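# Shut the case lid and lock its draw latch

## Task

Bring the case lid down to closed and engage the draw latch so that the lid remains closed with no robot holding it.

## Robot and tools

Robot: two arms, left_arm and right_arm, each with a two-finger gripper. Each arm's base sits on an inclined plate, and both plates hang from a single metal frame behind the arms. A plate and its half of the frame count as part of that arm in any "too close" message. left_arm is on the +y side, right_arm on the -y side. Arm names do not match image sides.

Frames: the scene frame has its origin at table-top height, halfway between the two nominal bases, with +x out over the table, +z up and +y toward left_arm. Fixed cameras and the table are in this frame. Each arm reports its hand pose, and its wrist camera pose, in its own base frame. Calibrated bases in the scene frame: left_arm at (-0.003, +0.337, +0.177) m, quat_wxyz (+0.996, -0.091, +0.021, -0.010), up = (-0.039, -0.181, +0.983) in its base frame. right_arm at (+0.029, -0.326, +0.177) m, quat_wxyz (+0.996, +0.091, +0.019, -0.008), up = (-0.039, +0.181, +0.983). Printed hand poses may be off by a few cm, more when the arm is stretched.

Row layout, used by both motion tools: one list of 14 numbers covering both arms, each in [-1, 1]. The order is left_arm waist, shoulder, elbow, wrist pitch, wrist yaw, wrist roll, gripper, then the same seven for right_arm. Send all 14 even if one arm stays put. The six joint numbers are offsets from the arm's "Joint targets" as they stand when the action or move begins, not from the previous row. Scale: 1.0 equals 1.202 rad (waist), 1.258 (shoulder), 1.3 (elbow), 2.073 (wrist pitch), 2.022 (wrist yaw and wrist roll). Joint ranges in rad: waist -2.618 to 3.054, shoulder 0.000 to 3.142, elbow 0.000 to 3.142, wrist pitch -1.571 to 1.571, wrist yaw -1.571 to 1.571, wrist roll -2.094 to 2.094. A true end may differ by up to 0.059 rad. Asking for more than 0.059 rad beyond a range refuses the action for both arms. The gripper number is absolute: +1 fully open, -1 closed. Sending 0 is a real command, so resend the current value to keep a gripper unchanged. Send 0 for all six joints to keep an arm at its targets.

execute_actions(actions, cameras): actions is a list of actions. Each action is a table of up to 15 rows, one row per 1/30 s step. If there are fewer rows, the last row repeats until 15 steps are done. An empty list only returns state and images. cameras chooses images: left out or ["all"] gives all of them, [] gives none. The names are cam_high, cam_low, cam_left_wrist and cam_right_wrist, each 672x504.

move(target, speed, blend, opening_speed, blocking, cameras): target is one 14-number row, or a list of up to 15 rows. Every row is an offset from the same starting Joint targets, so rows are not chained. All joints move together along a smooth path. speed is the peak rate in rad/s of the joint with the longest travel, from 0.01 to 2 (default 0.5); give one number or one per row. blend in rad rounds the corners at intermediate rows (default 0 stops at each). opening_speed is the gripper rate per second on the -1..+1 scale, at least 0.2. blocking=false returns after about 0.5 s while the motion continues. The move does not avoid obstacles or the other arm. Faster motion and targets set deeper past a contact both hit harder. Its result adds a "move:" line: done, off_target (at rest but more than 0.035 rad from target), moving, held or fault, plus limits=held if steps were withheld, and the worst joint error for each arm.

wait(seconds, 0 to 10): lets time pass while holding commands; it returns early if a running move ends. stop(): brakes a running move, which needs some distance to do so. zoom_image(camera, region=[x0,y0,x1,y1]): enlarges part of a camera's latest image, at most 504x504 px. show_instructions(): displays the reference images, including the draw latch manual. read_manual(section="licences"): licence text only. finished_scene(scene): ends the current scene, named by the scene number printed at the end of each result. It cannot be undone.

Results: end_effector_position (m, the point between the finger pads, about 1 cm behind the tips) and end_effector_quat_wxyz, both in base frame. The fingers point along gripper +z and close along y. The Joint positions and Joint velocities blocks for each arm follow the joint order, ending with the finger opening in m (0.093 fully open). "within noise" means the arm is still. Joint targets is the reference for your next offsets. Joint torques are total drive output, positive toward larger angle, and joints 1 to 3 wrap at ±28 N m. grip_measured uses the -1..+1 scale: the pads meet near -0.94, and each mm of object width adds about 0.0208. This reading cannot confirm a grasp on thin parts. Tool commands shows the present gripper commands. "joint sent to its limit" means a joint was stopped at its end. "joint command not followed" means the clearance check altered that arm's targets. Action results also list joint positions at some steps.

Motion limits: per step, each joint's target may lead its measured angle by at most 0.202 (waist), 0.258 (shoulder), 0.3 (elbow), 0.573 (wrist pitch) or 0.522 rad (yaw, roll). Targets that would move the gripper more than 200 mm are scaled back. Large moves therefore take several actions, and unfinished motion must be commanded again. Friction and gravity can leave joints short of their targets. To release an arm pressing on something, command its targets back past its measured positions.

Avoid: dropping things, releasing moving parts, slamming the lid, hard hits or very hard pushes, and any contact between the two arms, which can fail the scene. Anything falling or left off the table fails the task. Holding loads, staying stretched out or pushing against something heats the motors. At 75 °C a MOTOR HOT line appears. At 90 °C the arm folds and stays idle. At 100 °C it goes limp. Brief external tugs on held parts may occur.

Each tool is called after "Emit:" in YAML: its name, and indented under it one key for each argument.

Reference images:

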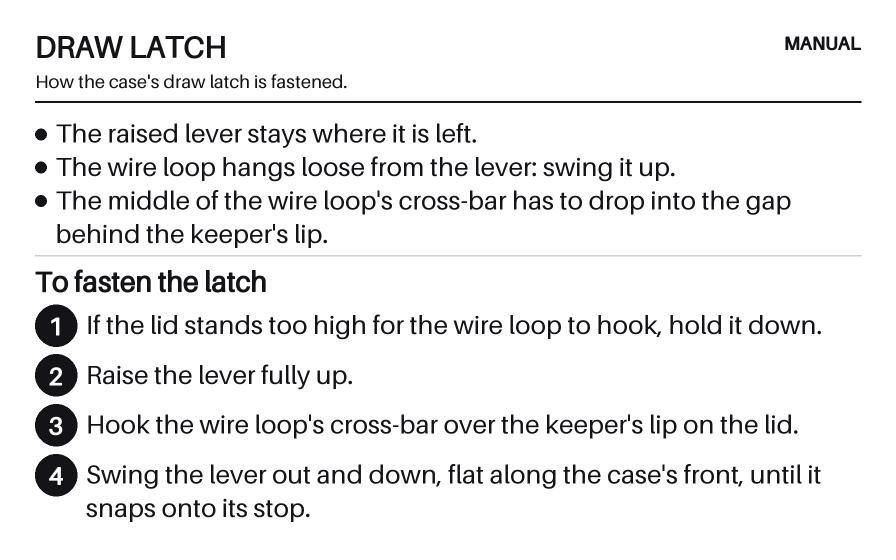

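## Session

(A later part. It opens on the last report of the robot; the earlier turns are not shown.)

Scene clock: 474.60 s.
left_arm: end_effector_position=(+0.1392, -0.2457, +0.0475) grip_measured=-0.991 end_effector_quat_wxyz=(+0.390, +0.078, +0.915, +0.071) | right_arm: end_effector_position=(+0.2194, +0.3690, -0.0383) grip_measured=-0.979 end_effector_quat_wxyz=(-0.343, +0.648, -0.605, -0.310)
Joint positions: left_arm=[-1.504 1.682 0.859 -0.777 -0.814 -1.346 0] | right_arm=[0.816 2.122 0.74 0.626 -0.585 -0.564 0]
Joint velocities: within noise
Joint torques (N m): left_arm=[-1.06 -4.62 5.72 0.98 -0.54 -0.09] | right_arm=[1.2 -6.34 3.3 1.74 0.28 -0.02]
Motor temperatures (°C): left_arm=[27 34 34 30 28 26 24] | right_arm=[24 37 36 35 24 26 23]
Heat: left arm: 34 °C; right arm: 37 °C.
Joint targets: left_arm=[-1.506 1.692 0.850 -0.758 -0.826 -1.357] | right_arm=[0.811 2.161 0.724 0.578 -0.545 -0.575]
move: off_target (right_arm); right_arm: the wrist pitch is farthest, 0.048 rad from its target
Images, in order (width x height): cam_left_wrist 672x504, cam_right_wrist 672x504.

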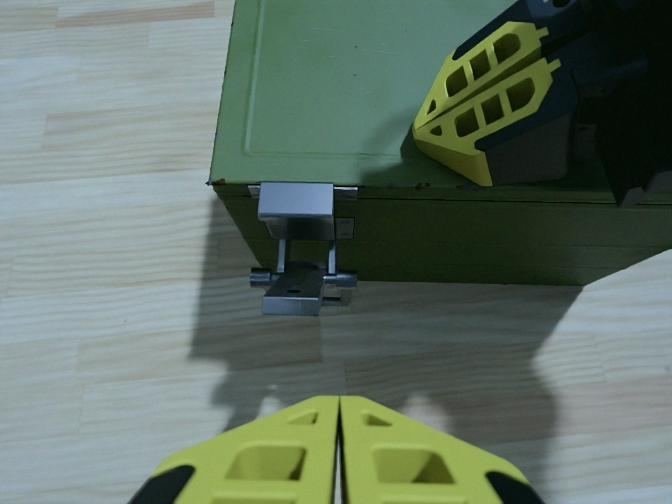

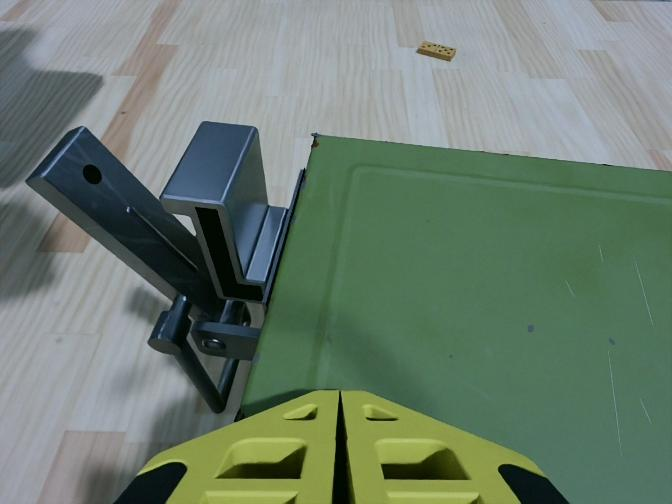

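Emit:
move:
  target: [0.0437,0.0861,-0.1978,0.211,0.0013,0.0489,-1,0,0,0,0,0,0,-1]
  speed: 0.3
  cameras: ["cam_left_wrist","cam_right_wrist"]

Emit:
zoom_image:
  camera: "cam_right_wrist"
  region: [0, 70, 300, 400]

Scene clock: 495.10 s.
left_arm: end_effector_position=(+0.1475, -0.2163, -0.0234) grip_measured=-0.991 end_effector_quat_wxyz=(+0.392, +0.080, +0.914, +0.064) | right_arm: end_effector_position=(+0.2194, +0.3690, -0.0384) grip_measured=-0.979 end_effector_quat_wxyz=(-0.343, +0.648, -0.605, -0.310)
Joint positions: left_arm=[-1.46 1.791 0.6 -0.343 -0.816 -1.269 0] | right_arm=[0.816 2.123 0.74 0.626 -0.585 -0.565 0]
Joint velocities: within noise
Joint torques (N m): left_arm=[-0.43 -4.64 4.82 1.16 -0.5 0.14] | right_arm=[1.2 -6.26 3.3 1.72 0.29 -0.02]
Motor temperatures (°C): left_arm=[27 34 34 30 28 26 24] | right_arm=[24 36 35 34 24 26 23]
Heat: left arm: 34 °C; right arm: 36 °C.
Joint targets: left_arm=[-1.454 1.800 0.593 -0.321 -0.824 -1.258] | right_arm=[0.811 2.162 0.724 0.578 -0.545 -0.575]
move: off_target (right_arm); right_arm: the wrist pitch is farthest, 0.048 rad from its target
Images, in order (width x height): cam_left_wrist 672x504, cam_right_wrist 672x504.

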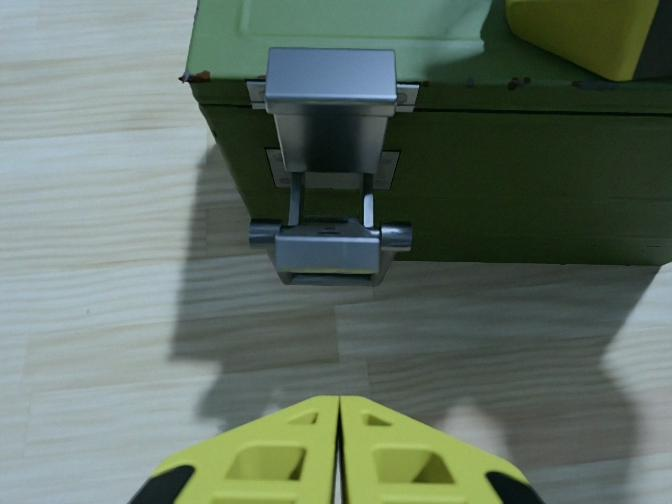

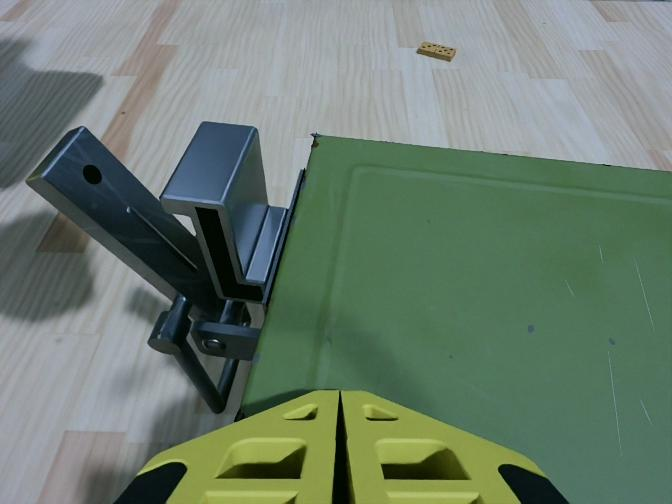

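Scaled by 1.527 from the camera's 672x504 image, which has a finer 960x720 frame.

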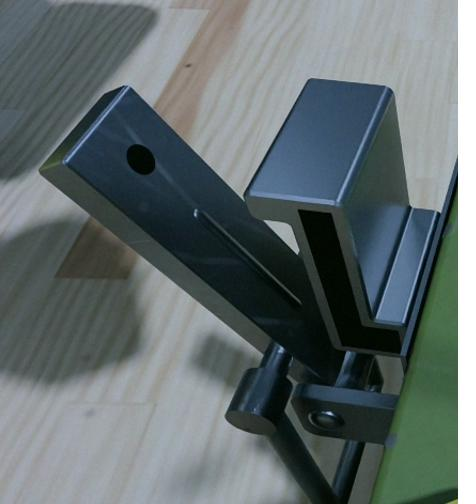

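Emit:
move:
  target: [0.052,-0.022,0.0111,0.0114,0.0039,0.0446,-1,0,0,0,0,0,0,-1]
  speed: 0.1
  cameras: ["cam_left_wrist","cam_right_wrist"]

Scene clock: 503.17 s.
left_arm: end_effector_position=(+0.1614, -0.2112, -0.0232) grip_measured=-0.991 end_effector_quat_wxyz=(+0.388, +0.088, +0.913, +0.083) | right_arm: end_effector_position=(+0.2194, +0.3690, -0.0384) grip_measured=-0.979 end_effector_quat_wxyz=(-0.343, +0.648, -0.605, -0.310)
Joint positions: left_arm=[-1.397 1.791 0.6 -0.319 -0.816 -1.18 0] | right_arm=[0.816 2.123 0.74 0.626 -0.585 -0.565 0]
Joint velocities: within noise
Joint torques (N m): left_arm=[-0.46 -7.19 6.23 1.19 -0.41 0.12] | right_arm=[1.18 -6.27 3.3 1.72 0.29 -0.02]
Motor temperatures (°C): left_arm=[27 35 34 30 28 26 24] | right_arm=[24 36 35 34 24 26 23]
Heat: left arm: 35 °C; right arm: 36 °C.
Joint targets: left_arm=[-1.391 1.772 0.607 -0.297 -0.816 -1.168] | right_arm=[0.811 2.162 0.724 0.578 -0.545 -0.575]
move: off_target (right_arm); right_arm: the wrist pitch is farthest, 0.048 rad from its target
Images, in order (width x height): cam_left_wrist 672x504, cam_right_wrist 672x504.

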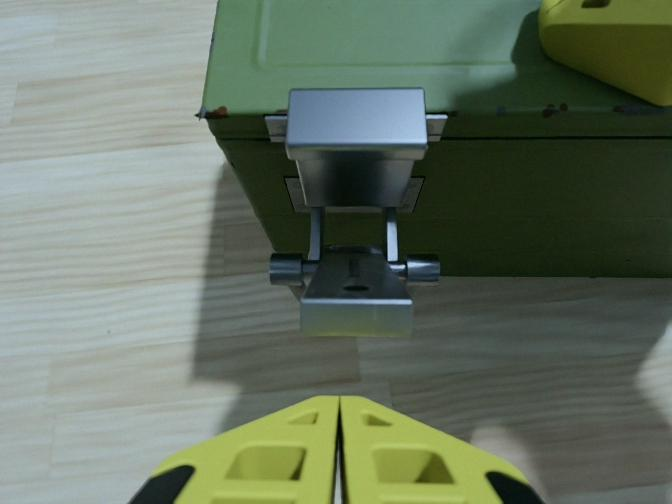

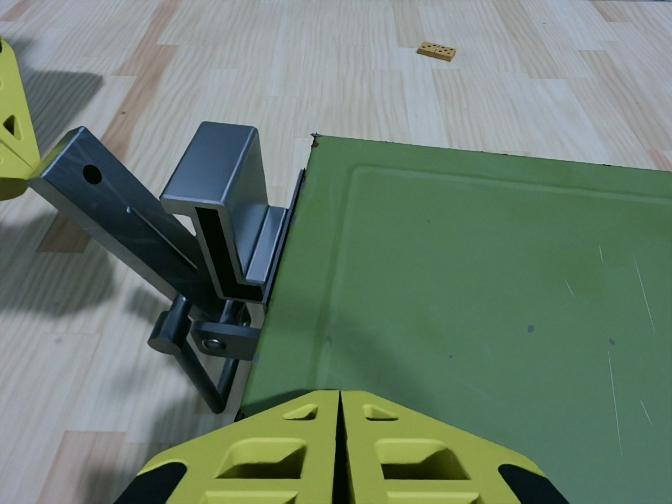

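Emit:
move:
  target:
    - [-0.0029,0.0254,0.0091,0.0081,0,-0.0015,-1,0,0,0,0,0,0,-1]
    - [0.036,0.0091,0.0175,0.0166,0.0029,0.0319,-1,0,0,0,0,0,0,-1]
  speed: 0.08
  cameras: ["cam_left_wrist","cam_right_wrist"]

Scene clock: 515.37 s.
left_arm: end_effector_position=(+0.1717, -0.2102, -0.0228) grip_measured=-0.991 end_effector_quat_wxyz=(+0.388, +0.091, +0.913, +0.089) | right_arm: end_effector_position=(+0.2194, +0.3690, -0.0384) grip_measured=-0.979 end_effector_quat_wxyz=(-0.343, +0.648, -0.605, -0.310)
Joint positions: left_arm=[-1.354 1.791 0.6 -0.285 -0.814 -1.115 0] | right_arm=[0.816 2.123 0.74 0.626 -0.585 -0.565 0]
Joint velocities: within noise
Joint torques (N m): left_arm=[-0.49 -6.23 8.5 1.27 -0.36 0.14] | right_arm=[1.21 -6.27 3.3 1.72 0.29 -0.02]
Motor temperatures (°C): left_arm=[27 36 34 30 27 26 24] | right_arm=[24 35 35 34 24 26 23]
Heat: left arm: 36 °C; right arm: 35 °C.
Joint targets: left_arm=[-1.348 1.784 0.630 -0.262 -0.810 -1.103] | right_arm=[0.811 2.162 0.724 0.578 -0.545 -0.575]
move: off_target (right_arm); right_arm: the wrist pitch is farthest, 0.048 rad from its target
Images, in order (width x height): cam_left_wrist 672x504, cam_right_wrist 672x504.

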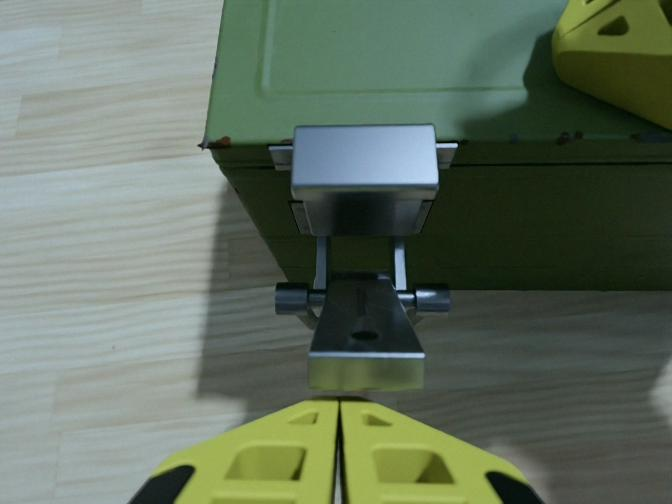

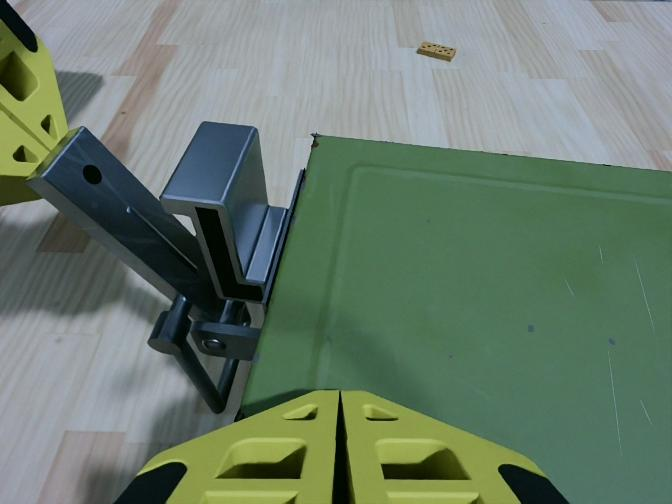

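Emit:
move:
  target: [-0.025,0.042,0.0095,0.0177,0,-0.0148,-1,0,0,0,0,0,0,-1]
  speed: 0.08
  cameras: ["cam_left_wrist","cam_right_wrist"]

Scene clock: 522.33 s.
left_arm: end_effector_position=(+0.1694, -0.2199, -0.0282) grip_measured=-0.991 end_effector_quat_wxyz=(+0.390, +0.093, +0.913, +0.079) | right_arm: end_effector_position=(+0.2194, +0.3690, -0.0384) grip_measured=-0.979 end_effector_quat_wxyz=(-0.343, +0.648, -0.605, -0.310)
Joint positions: left_arm=[-1.371 1.826 0.613 -0.249 -0.814 -1.121 0] | right_arm=[0.816 2.123 0.74 0.626 -0.585 -0.565 0]
Joint velocities: within noise
Joint torques (N m): left_arm=[-1.62 -4.9 8.42 1.29 -0.37 -0.12] | right_arm=[1.2 -6.27 3.3 1.72 0.29 -0.02]
Motor temperatures (°C): left_arm=[27 37 35 30 27 26 24] | right_arm=[24 35 35 34 24 26 23]
Heat: left arm: 37 °C; right arm: 35 °C.
Joint targets: left_arm=[-1.378 1.837 0.642 -0.226 -0.810 -1.133] | right_arm=[0.811 2.162 0.724 0.578 -0.545 -0.575]
move: off_target (right_arm); right_arm: the wrist pitch is farthest, 0.048 rad from its target
Images, in order (width x height): cam_left_wrist 672x504, cam_right_wrist 672x504.

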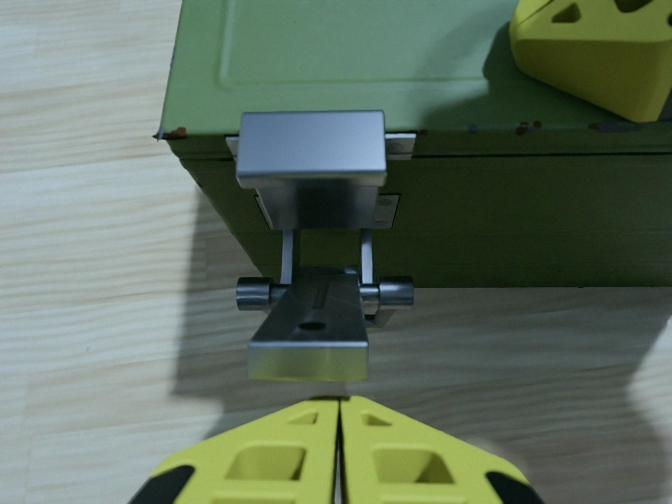

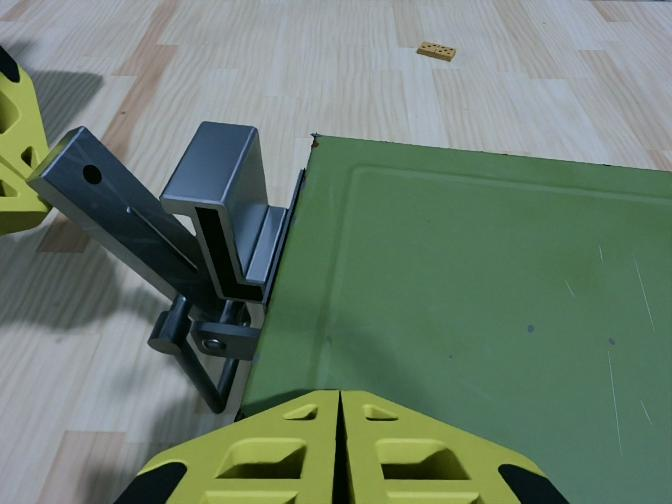

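Emit:
move:
  target: [0.0682,-0.039,-0.0169,0.0381,0.005,0.0509,-1,0,0,0,0,0,0,-1]
  speed: 0.06
  cameras: ["cam_left_wrist","cam_right_wrist"]

Scene clock: 534.60 s.
left_arm: end_effector_position=(+0.1837, -0.2221, -0.0287) grip_measured=-0.991 end_effector_quat_wxyz=(+0.384, +0.087, +0.917, +0.072) | right_arm: end_effector_position=(+0.2194, +0.3690, -0.0384) grip_measured=-0.979 end_effector_quat_wxyz=(-0.343, +0.648, -0.605, -0.310)
Joint positions: left_arm=[-1.306 1.822 0.613 -0.184 -0.787 -1.043 0] | right_arm=[0.816 2.123 0.74 0.626 -0.585 -0.565 0]
Joint velocities: within noise
Joint torques (N m): left_arm=[-0.24 -9.06 6.31 1.58 -0.51 0.15] | right_arm=[1.2 -6.28 3.3 1.72 0.29 -0.02]
Motor temperatures (°C): left_arm=[27 36 35 30 27 26 24] | right_arm=[24 35 34 34 24 26 23]
Heat: left arm: 36 °C; right arm: 35 °C.
Joint targets: left_arm=[-1.296 1.787 0.620 -0.147 -0.800 -1.030] | right_arm=[0.811 2.162 0.724 0.578 -0.545 -0.575]
move: off_target (left_arm, right_arm); left_arm: the wrist pitch is farthest, 0.037 rad from its target; right_arm: the wrist pitch is farthest, 0.048 rad from its target
Images, in order (width x height): cam_left_wrist 672x504, cam_right_wrist 672x504.

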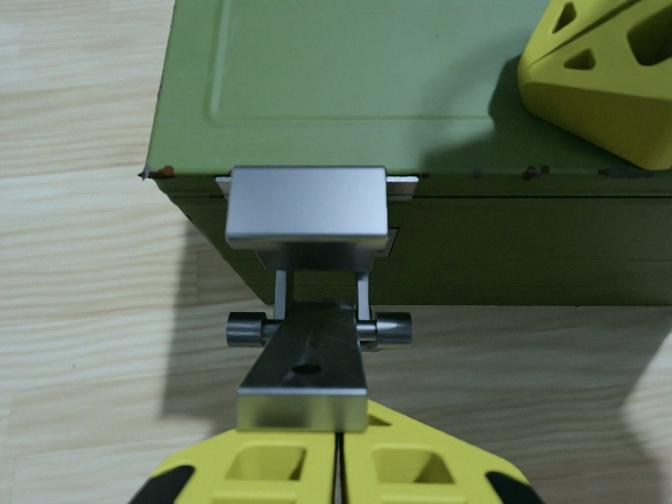

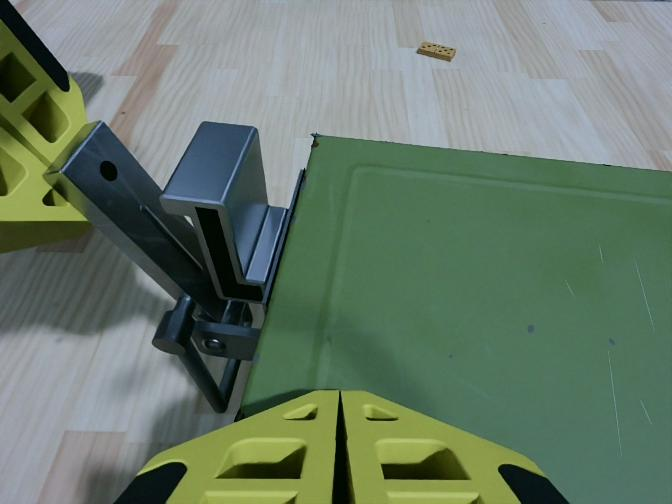

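Emit:
move:
  target: [0.0491,-0.0215,-0.0346,0.0371,0,0.0396,-1,0,0,0,0,0,0,-1]
  speed: 0.06
  cameras: ["cam_left_wrist","cam_right_wrist"]

Scene clock: 544.33 s.
left_arm: end_effector_position=(+0.1979, -0.2209, -0.0246) grip_measured=-0.991 end_effector_quat_wxyz=(+0.390, +0.082, +0.915, +0.059) | right_arm: end_effector_position=(+0.2194, +0.3690, -0.0384) grip_measured=-0.979 end_effector_quat_wxyz=(-0.343, +0.648, -0.605, -0.310)
Joint positions: left_arm=[-1.249 1.794 0.584 -0.095 -0.775 -0.962 0] | right_arm=[0.816 2.123 0.74 0.626 -0.585 -0.565 0]
Joint velocities: within noise
Joint torques (N m): left_arm=[-0.17 -8.87 4.88 1.59 -0.58 0.14] | right_arm=[1.2 -6.27 3.3 1.72 0.29 -0.02]
Motor temperatures (°C): left_arm=[27 37 35 30 27 26 24] | right_arm=[24 35 34 34 24 26 23]
Heat: left arm: 37 °C; right arm: 35 °C.
Joint targets: left_arm=[-1.237 1.761 0.575 -0.070 -0.800 -0.950] | right_arm=[0.811 2.162 0.724 0.578 -0.545 -0.575]
move: off_target (right_arm); right_arm: the wrist pitch is farthest, 0.048 rad from its target
Images, in order (width x height): cam_left_wrist 672x504, cam_right_wrist 672x504.

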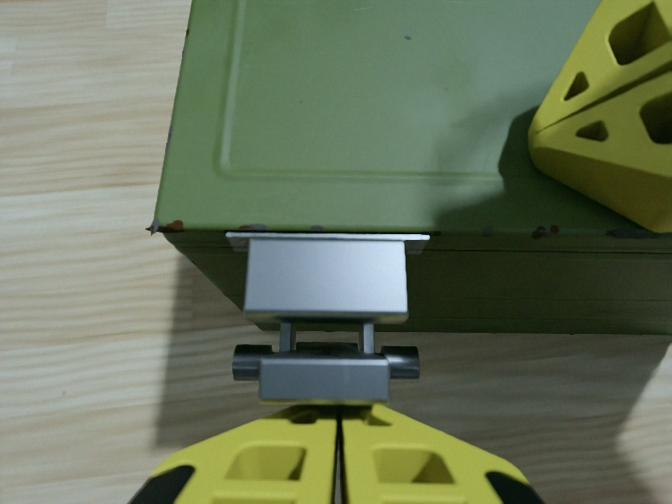

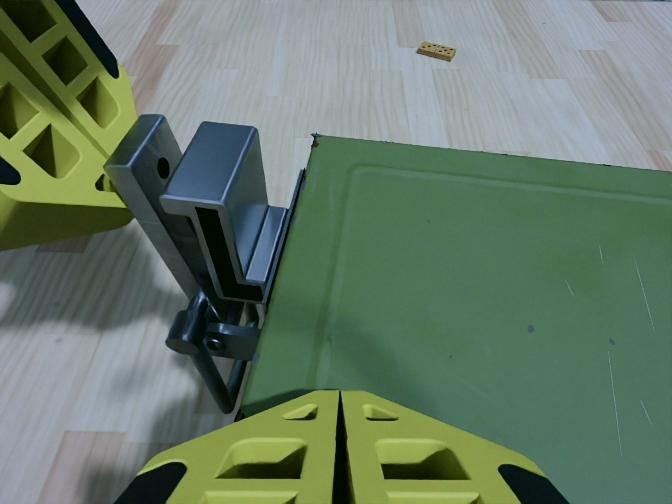

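Emit:
move:
  target: [0.0252,0.0076,0.0104,0.0125,0.004,0.0213,-1,0,0,0,0,0,0,-1]
  speed: 0.06
  cameras: ["cam_left_wrist","cam_right_wrist"]

Emit:
zoom_image:
  camera: "cam_right_wrist"
  region: [60, 90, 320, 420]

Scene clock: 552.17 s.
left_arm: end_effector_position=(+0.2027, -0.2189, -0.0247) grip_measured=-0.991 end_effector_quat_wxyz=(+0.388, +0.090, +0.915, +0.065) | right_arm: end_effector_position=(+0.2195, +0.3691, -0.0382) grip_measured=-0.979 end_effector_quat_wxyz=(-0.343, +0.648, -0.605, -0.310)
Joint positions: left_arm=[-1.227 1.794 0.584 -0.084 -0.769 -0.919 0] | right_arm=[0.816 2.123 0.74 0.627 -0.585 -0.565 0]
Joint velocities: within noise
Joint torques (N m): left_arm=[0.64 -7.99 6.19 1.8 -0.56 0.16] | right_arm=[1.2 -6.27 3.3 1.71 0.29 -0.01]
Motor temperatures (°C): left_arm=[27 37 35 31 27 26 24] | right_arm=[24 35 34 34 24 26 23]
Heat: left arm: 37 °C; right arm: 35 °C.
Joint targets: left_arm=[-1.207 1.770 0.589 -0.044 -0.792 -0.907] | right_arm=[0.811 2.162 0.724 0.578 -0.545 -0.575]
move: off_target (left_arm, right_arm); left_arm: the wrist pitch is farthest, 0.040 rad from its target; right_arm: the wrist pitch is farthest, 0.049 rad from its target
Images, in order (width x height): cam_left_wrist 672x504, cam_right_wrist 672x504.

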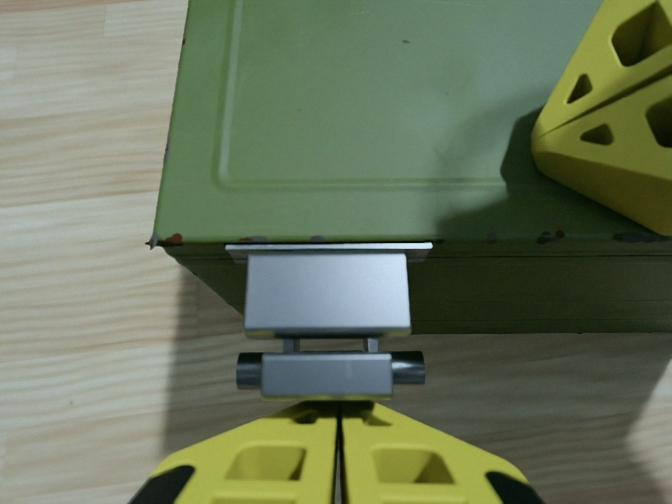

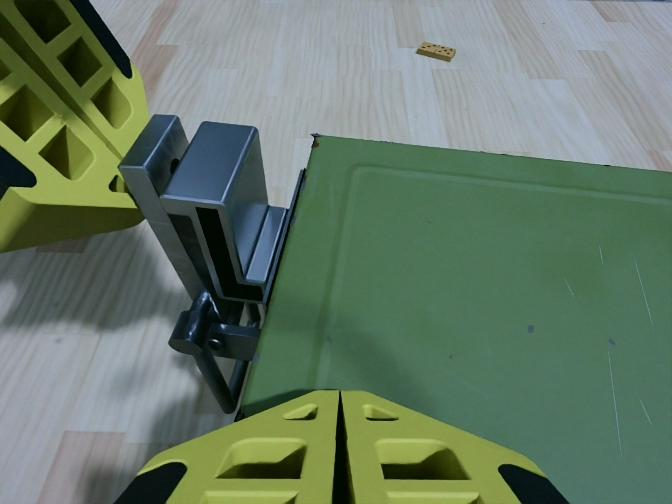

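Scaled by 1.527 from the camera's 672x504 image, which has a finer 960x720 frame.

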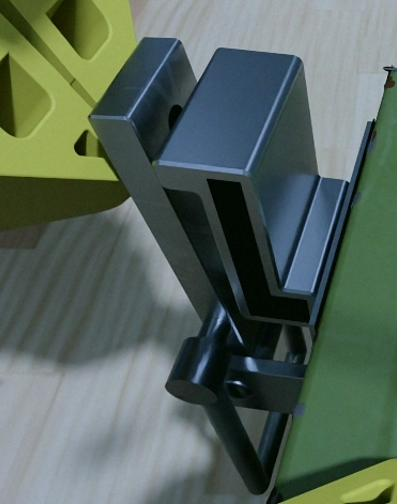

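Emit:
move:
  target:
    - [-0.2488,-0.062,0.2008,-0.3444,-0.0168,-0.2225,-1,0,-0.08,0,-0.05,0,0,-1]
    - [0.2554,-0.159,0.2585,-0.3792,0.1874,0.1123,-1,0.0166,-0.1638,0.0223,-0.109,0.0064,0.0015,-1]
    - [0.8378,-0.2544,0.3162,-0.4129,0.3917,0.4486,-1,0.0166,-0.1638,0.0223,-0.109,0.0064,0.0015,-1]
    - [0.8032,0.1754,0.1162,-0.0695,0.5494,0.4486,-1,0.0166,-0.1638,0.0223,-0.109,0.0064,0.0015,-1]
  speed: [0.4,0.6,0.8,0.5]
  blend: 0.05

Scene clock: 635.17 s.
left_arm: end_effector_position=(+0.2710, -0.1169, -0.0896) grip_measured=-0.991 end_effector_quat_wxyz=(+0.041, +0.118, +0.979, -0.159) | right_arm: end_effector_position=(+0.2085, +0.3544, -0.0228) grip_measured=-0.979 end_effector_quat_wxyz=(-0.295, +0.650, -0.636, -0.294)
Joint positions: left_arm=[-0.233 1.984 0.744 -0.21 0.308 -0.012 0] | right_arm=[0.825 1.978 0.74 0.368 -0.545 -0.565 0]
Joint velocities: within noise
Joint torques (N m): left_arm=[-2.59 -6.99 3.88 1.06 0.4 0.18] | right_arm=[1.95 -11.77 6.09 1.98 -0.03 0.01]
Motor temperatures (°C): left_arm=[27 39 35 34 28 26 24] | right_arm=[24 36 34 33 24 26 23]
Heat: left arm: 39 °C; right arm: 36 °C.
Joint targets: left_arm=[-0.241 1.991 0.740 -0.188 0.319 0.000] | right_arm=[0.831 1.956 0.753 0.352 -0.532 -0.572]
move: done

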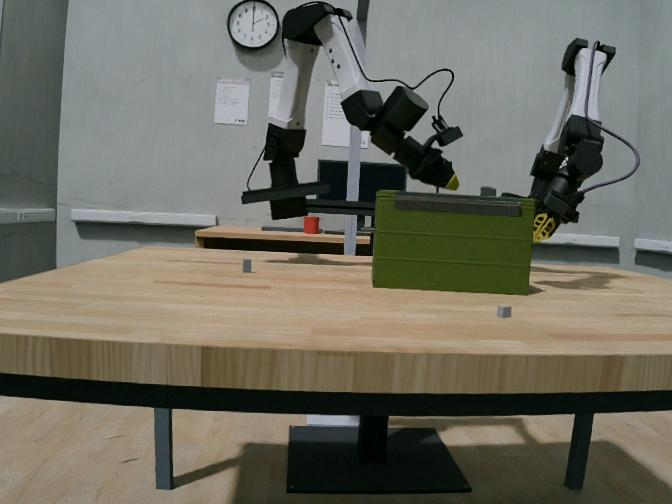

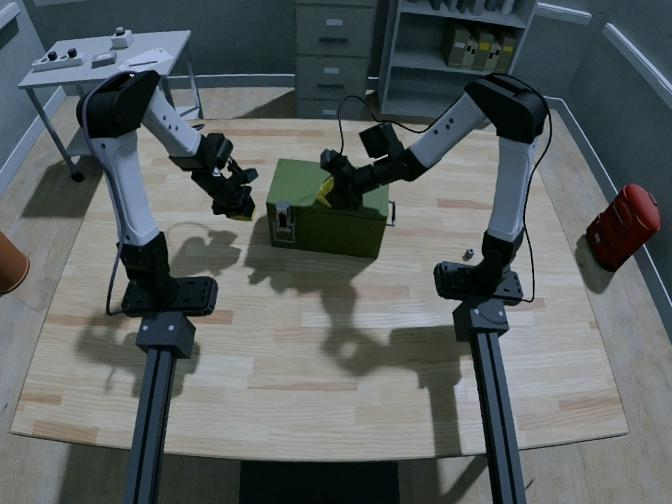

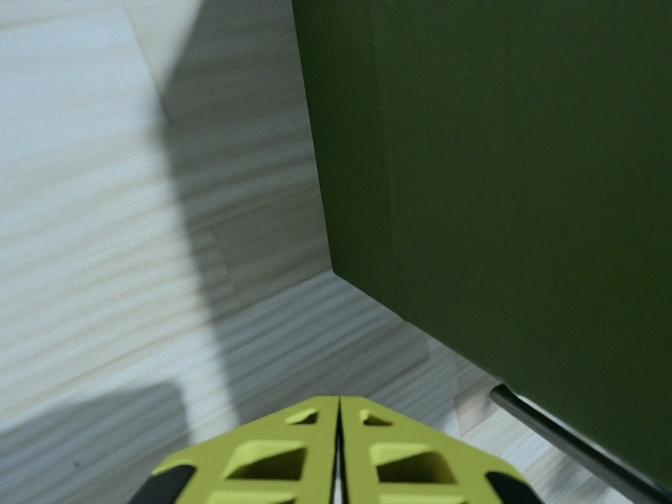

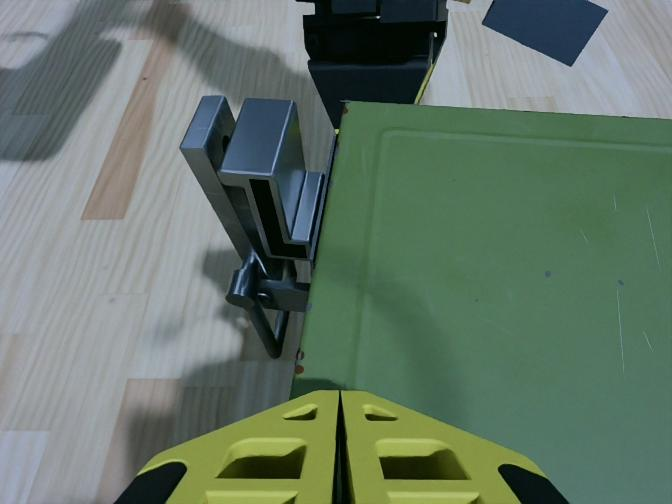

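Emit:
move:
  target:
    - [0.0085,0.0215,0.0403,-0.0139,0.0006,0,-1,0,0,0,0,0,0,-1]
    - [-0.0845,0.0606,0.0741,0.0053,-0.0084,0,-1,0,0,0,0,0,0,-1]
  speed: [0.2,0.12]
  cameras: ["cam_left_wrist","cam_right_wrist"]

Scene clock: 646.23 s.
left_arm: end_effector_position=(+0.2743, -0.1473, -0.0980) grip_measured=-0.991 end_effector_quat_wxyz=(+0.035, +0.166, +0.973, -0.159) | right_arm: end_effector_position=(+0.2085, +0.3543, -0.0229) grip_measured=-0.979 end_effector_quat_wxyz=(-0.295, +0.650, -0.636, -0.294)
Joint positions: left_arm=[-0.33 2.052 0.81 -0.203 0.304 -0.012 0] | right_arm=[0.825 1.978 0.74 0.367 -0.545 -0.565 0]
Joint velocities: within noise
Joint torques (N m): left_arm=[-3.03 -6.87 7.08 1.16 0.26 0.18] | right_arm=[1.95 -11.75 6.09 1.98 -0.03 0.01]
Motor temperatures (°C): left_arm=[27 39 35 32 27 26 24] | right_arm=[24 39 35 33 24 26 23]
Heat: left arm: 39 °C; right arm: 39 °C.
Joint targets: left_arm=[-0.343 2.067 0.836 -0.177 0.302 0.000] | right_arm=[0.831 1.956 0.753 0.352 -0.532 -0.572]
move: done
Images, in order (width x height): cam_left_wrist 672x504, cam_right_wrist 672x504.

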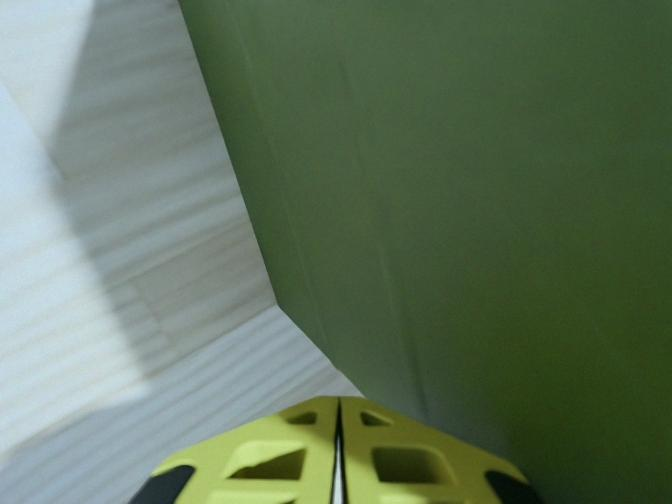

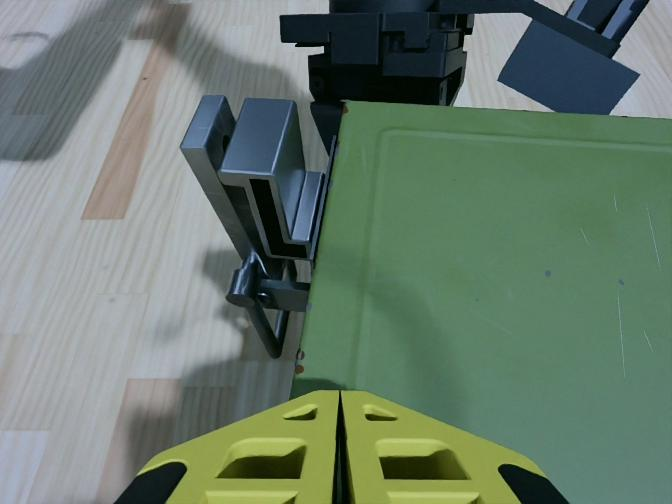

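Emit:
move:
  target: [-0.0929,0.0391,0.0338,0.0192,-0.009,0,-1,0,0,0,0,0,0,-1]
  speed: 0.1
  cameras: ["cam_low","cam_left_wrist","cam_right_wrist"]

Scene clock: 650.33 s.
left_arm: end_effector_position=(+0.2832, -0.1659, -0.1073) grip_measured=-0.991 end_effector_quat_wxyz=(+0.051, +0.192, +0.972, -0.128) | right_arm: end_effector_position=(+0.2084, +0.3543, -0.0229) grip_measured=-0.979 end_effector_quat_wxyz=(-0.294, +0.650, -0.636, -0.294)
Joint positions: left_arm=[-0.414 2.102 0.854 -0.163 0.227 -0.043 0] | right_arm=[0.825 1.978 0.74 0.367 -0.545 -0.565 0]
Joint velocities: within noise
Joint torques (N m): left_arm=[-5.44 -7.27 7.23 1.27 0.78 0.53] | right_arm=[1.95 -11.75 6.09 1.98 -0.03 0.01]
Motor temperatures (°C): left_arm=[28 39 35 32 27 26 24] | right_arm=[24 39 35 33 24 26 23]
Heat: left arm: 39 °C; right arm: 39 °C.
Joint targets: left_arm=[-0.455 2.116 0.880 -0.137 0.284 0.000] | right_arm=[0.831 1.956 0.753 0.352 -0.532 -0.572]
move: off_target (left_arm); left_arm: the wrist yaw is farthest, 0.057 rad from its target
Images, in order (width x height): cam_low 672x504, cam_left_wrist 672x504, cam_right_wrist 672x504.

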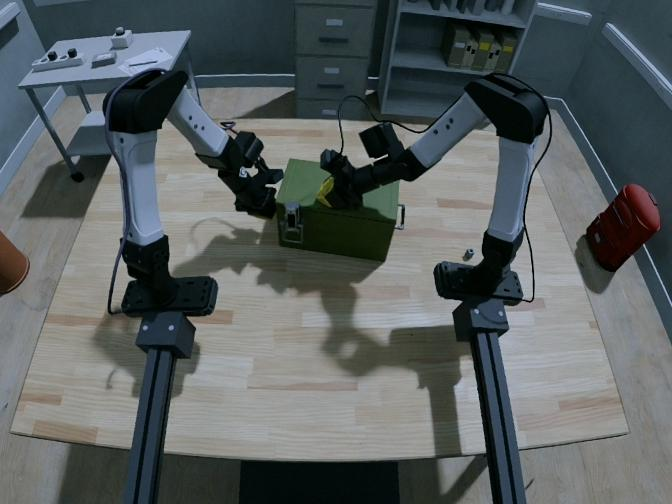

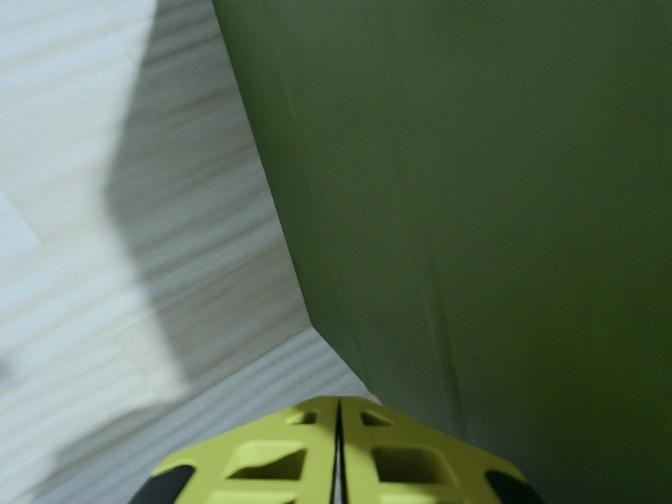

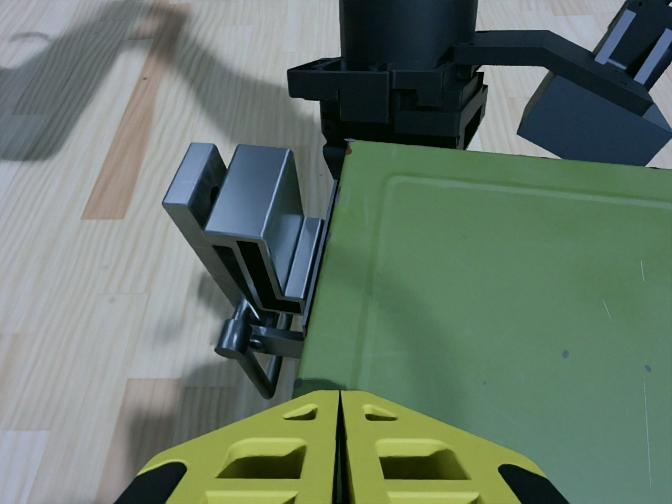

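Emit:
move:
  target:
    - [0.1,0,0,0,0,0,-1,0.05,-0.1,0.0362,-0.1,0.05,0.1,-1]
    - [0.212,-0.5294,0.0921,-0.3679,-0.1403,0,-1,0.2238,-0.3625,0.0362,-0.4592,0.4115,0.4807,-1]
    - [0.212,-0.5294,0.0921,-0.3679,-0.1403,0,-1,0.4948,0.1998,-0.0382,-0.2203,0.6353,0.9543,-1]
  speed: [0.5,0.8,0.8]
  blend: 0.05

Scene clock: 669.13 s.
left_arm: end_effector_position=(+0.2749, -0.0587, +0.0729) grip_measured=-0.991 end_effector_quat_wxyz=(+0.090, +0.097, +0.991, -0.014) | right_arm: end_effector_position=(+0.1497, +0.2307, -0.1092) grip_measured=-0.979 end_effector_quat_wxyz=(+0.354, -0.040, +0.931, -0.079)
Joint positions: left_arm=[-0.206 1.47 0.97 -0.889 0.008 -0.012 0] | right_arm=[1.422 2.196 0.712 -0.113 0.743 1.346 0]
Joint velocities: within noise
Joint torques (N m): left_arm=[-0.99 -7.3 9.85 0.79 0.05 0.15] | right_arm=[1.02 -7.82 2.67 0.89 0.79 0.21]
Motor temperatures (°C): left_arm=[28 39 35 32 28 26 24] | right_arm=[24 40 36 33 24 26 23]
Heat: left arm: 39 °C; right arm: 40 °C.
Joint targets: left_arm=[-0.200 1.450 1.000 -0.900 0.000 0.000] | right_arm=[1.426 2.207 0.703 -0.104 0.753 1.358]
move: done

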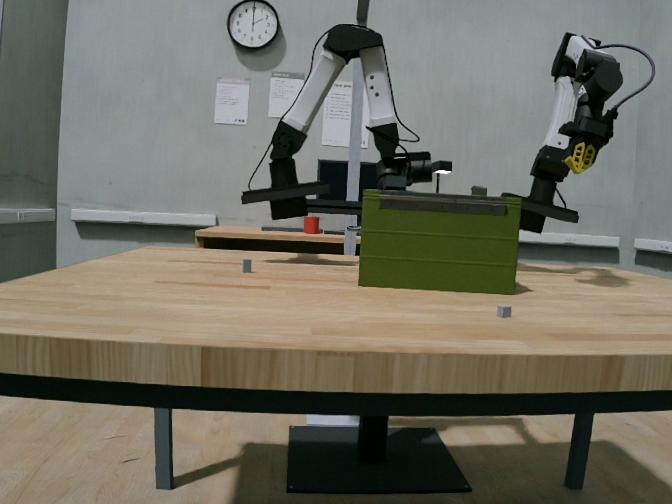

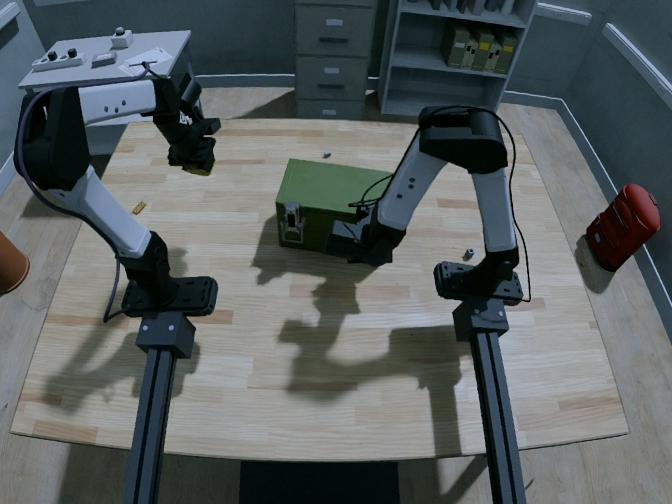

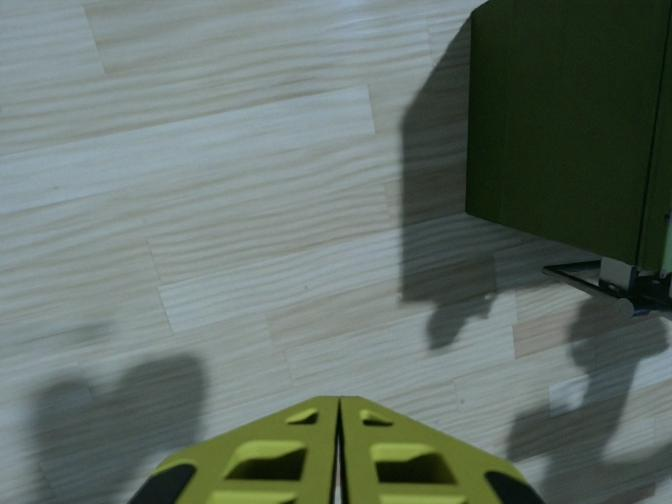

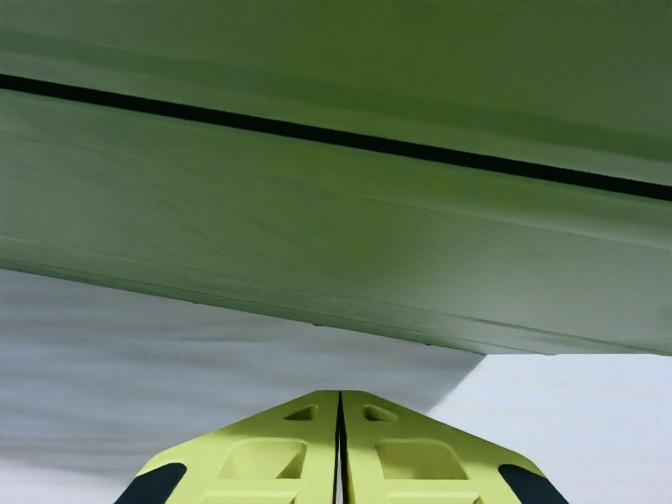

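Emit:
move:
  target:
    - [0,0,0,0,0,0,-1,0.0624,0,0,-0.033,0,0,-1]
    - [0,0,0,0,0,0,-1,0.0624,0,0,-0.033,0,-0.9,-1]
  speed: [0.3,1.2]
  cameras: []

Emit:
move:
  target:
    - [0,0,0,0,0,0,-1,0,0,0,0,0,-0.654,-1]
    - [0,0,0,0,0,0,-1,-0.1248,0,0,0.066,0,-0.71,-1]
  speed: [1.2,0.2]

Scene clock: 682.07 s.
left_arm: end_effector_position=(+0.2747, -0.0586, +0.0729) grip_measured=-0.991 end_effector_quat_wxyz=(+0.089, +0.097, +0.991, -0.013) | right_arm: end_effector_position=(+0.1308, +0.2320, -0.1085) grip_measured=-0.979 end_effector_quat_wxyz=(-0.152, +0.778, -0.510, +0.332)
Joint positions: left_arm=[-0.206 1.47 0.97 -0.89 0.007 -0.011 0] | right_arm=[1.5 2.196 0.712 -0.162 0.745 -0.451 0]
Joint velocities: within noise
Joint torques (N m): left_arm=[-1.02 -7.32 9.83 0.8 0.04 0.15] | right_arm=[0.65 -7.77 2.67 0.62 0.73 -0.01]
Motor temperatures (°C): left_arm=[28 40 37 31 27 26 24] | right_arm=[24 39 35 32 24 26 23]
Heat: left arm: 40 °C; right arm: 39 °C.
Joint targets: left_arm=[-0.200 1.450 1.000 -0.900 0.000 0.000] | right_arm=[1.501 2.207 0.703 -0.173 0.753 -0.462]
move: done
No camera images: "cameras" was empty.

Scene clock: 684.70 s.
left_arm: end_effector_position=(+0.2746, -0.0586, +0.0729) grip_measured=-0.991 end_effector_quat_wxyz=(+0.089, +0.097, +0.991, -0.013) | right_arm: end_effector_position=(+0.1661, +0.2309, -0.1091) grip_measured=-0.979 end_effector_quat_wxyz=(+0.083, +0.931, +0.043, +0.354)
Joint positions: left_arm=[-0.206 1.47 0.97 -0.89 0.007 -0.011 0] | right_arm=[1.36 2.196 0.712 -0.061 0.744 -1.885 0]
Joint velocities: within noise
Joint torques (N m): left_arm=[-0.94 -7.3 9.81 0.8 0.06 0.17] | right_arm=[0.13 -7.88 2.7 1.16 0.7 0]
Motor temperatures (°C): left_arm=[28 40 37 31 27 26 24] | right_arm=[24 38 35 32 24 26 23]
Heat: left arm: 40 °C; right arm: 38 °C.
Joint targets: left_arm=[-0.200 1.450 1.000 -0.900 0.000 0.000] | right_arm=[1.351 2.207 0.703 -0.036 0.753 -1.898]
move: done

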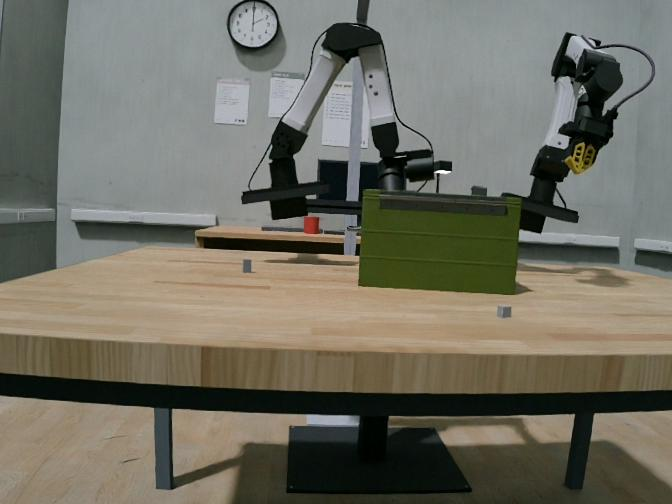

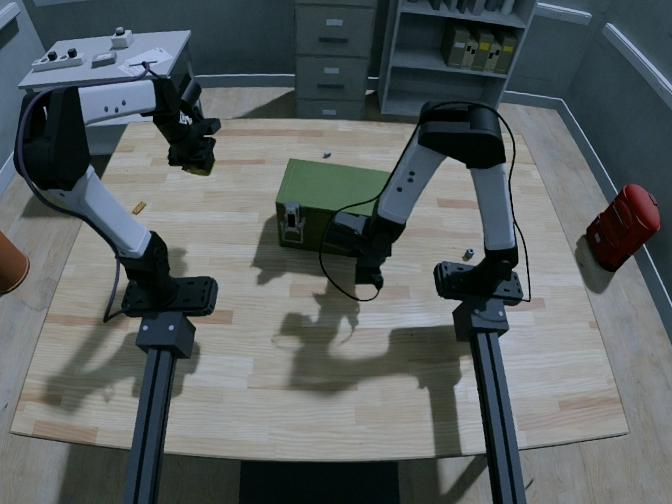

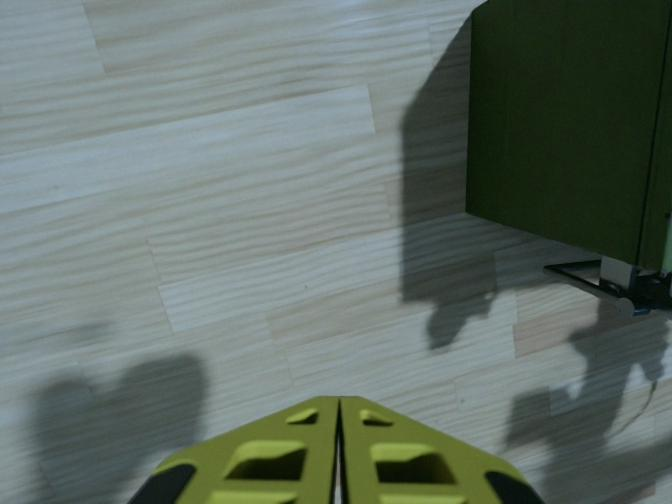

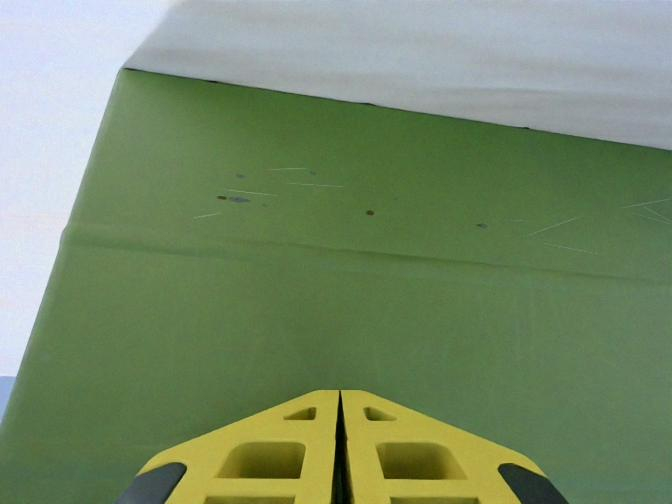

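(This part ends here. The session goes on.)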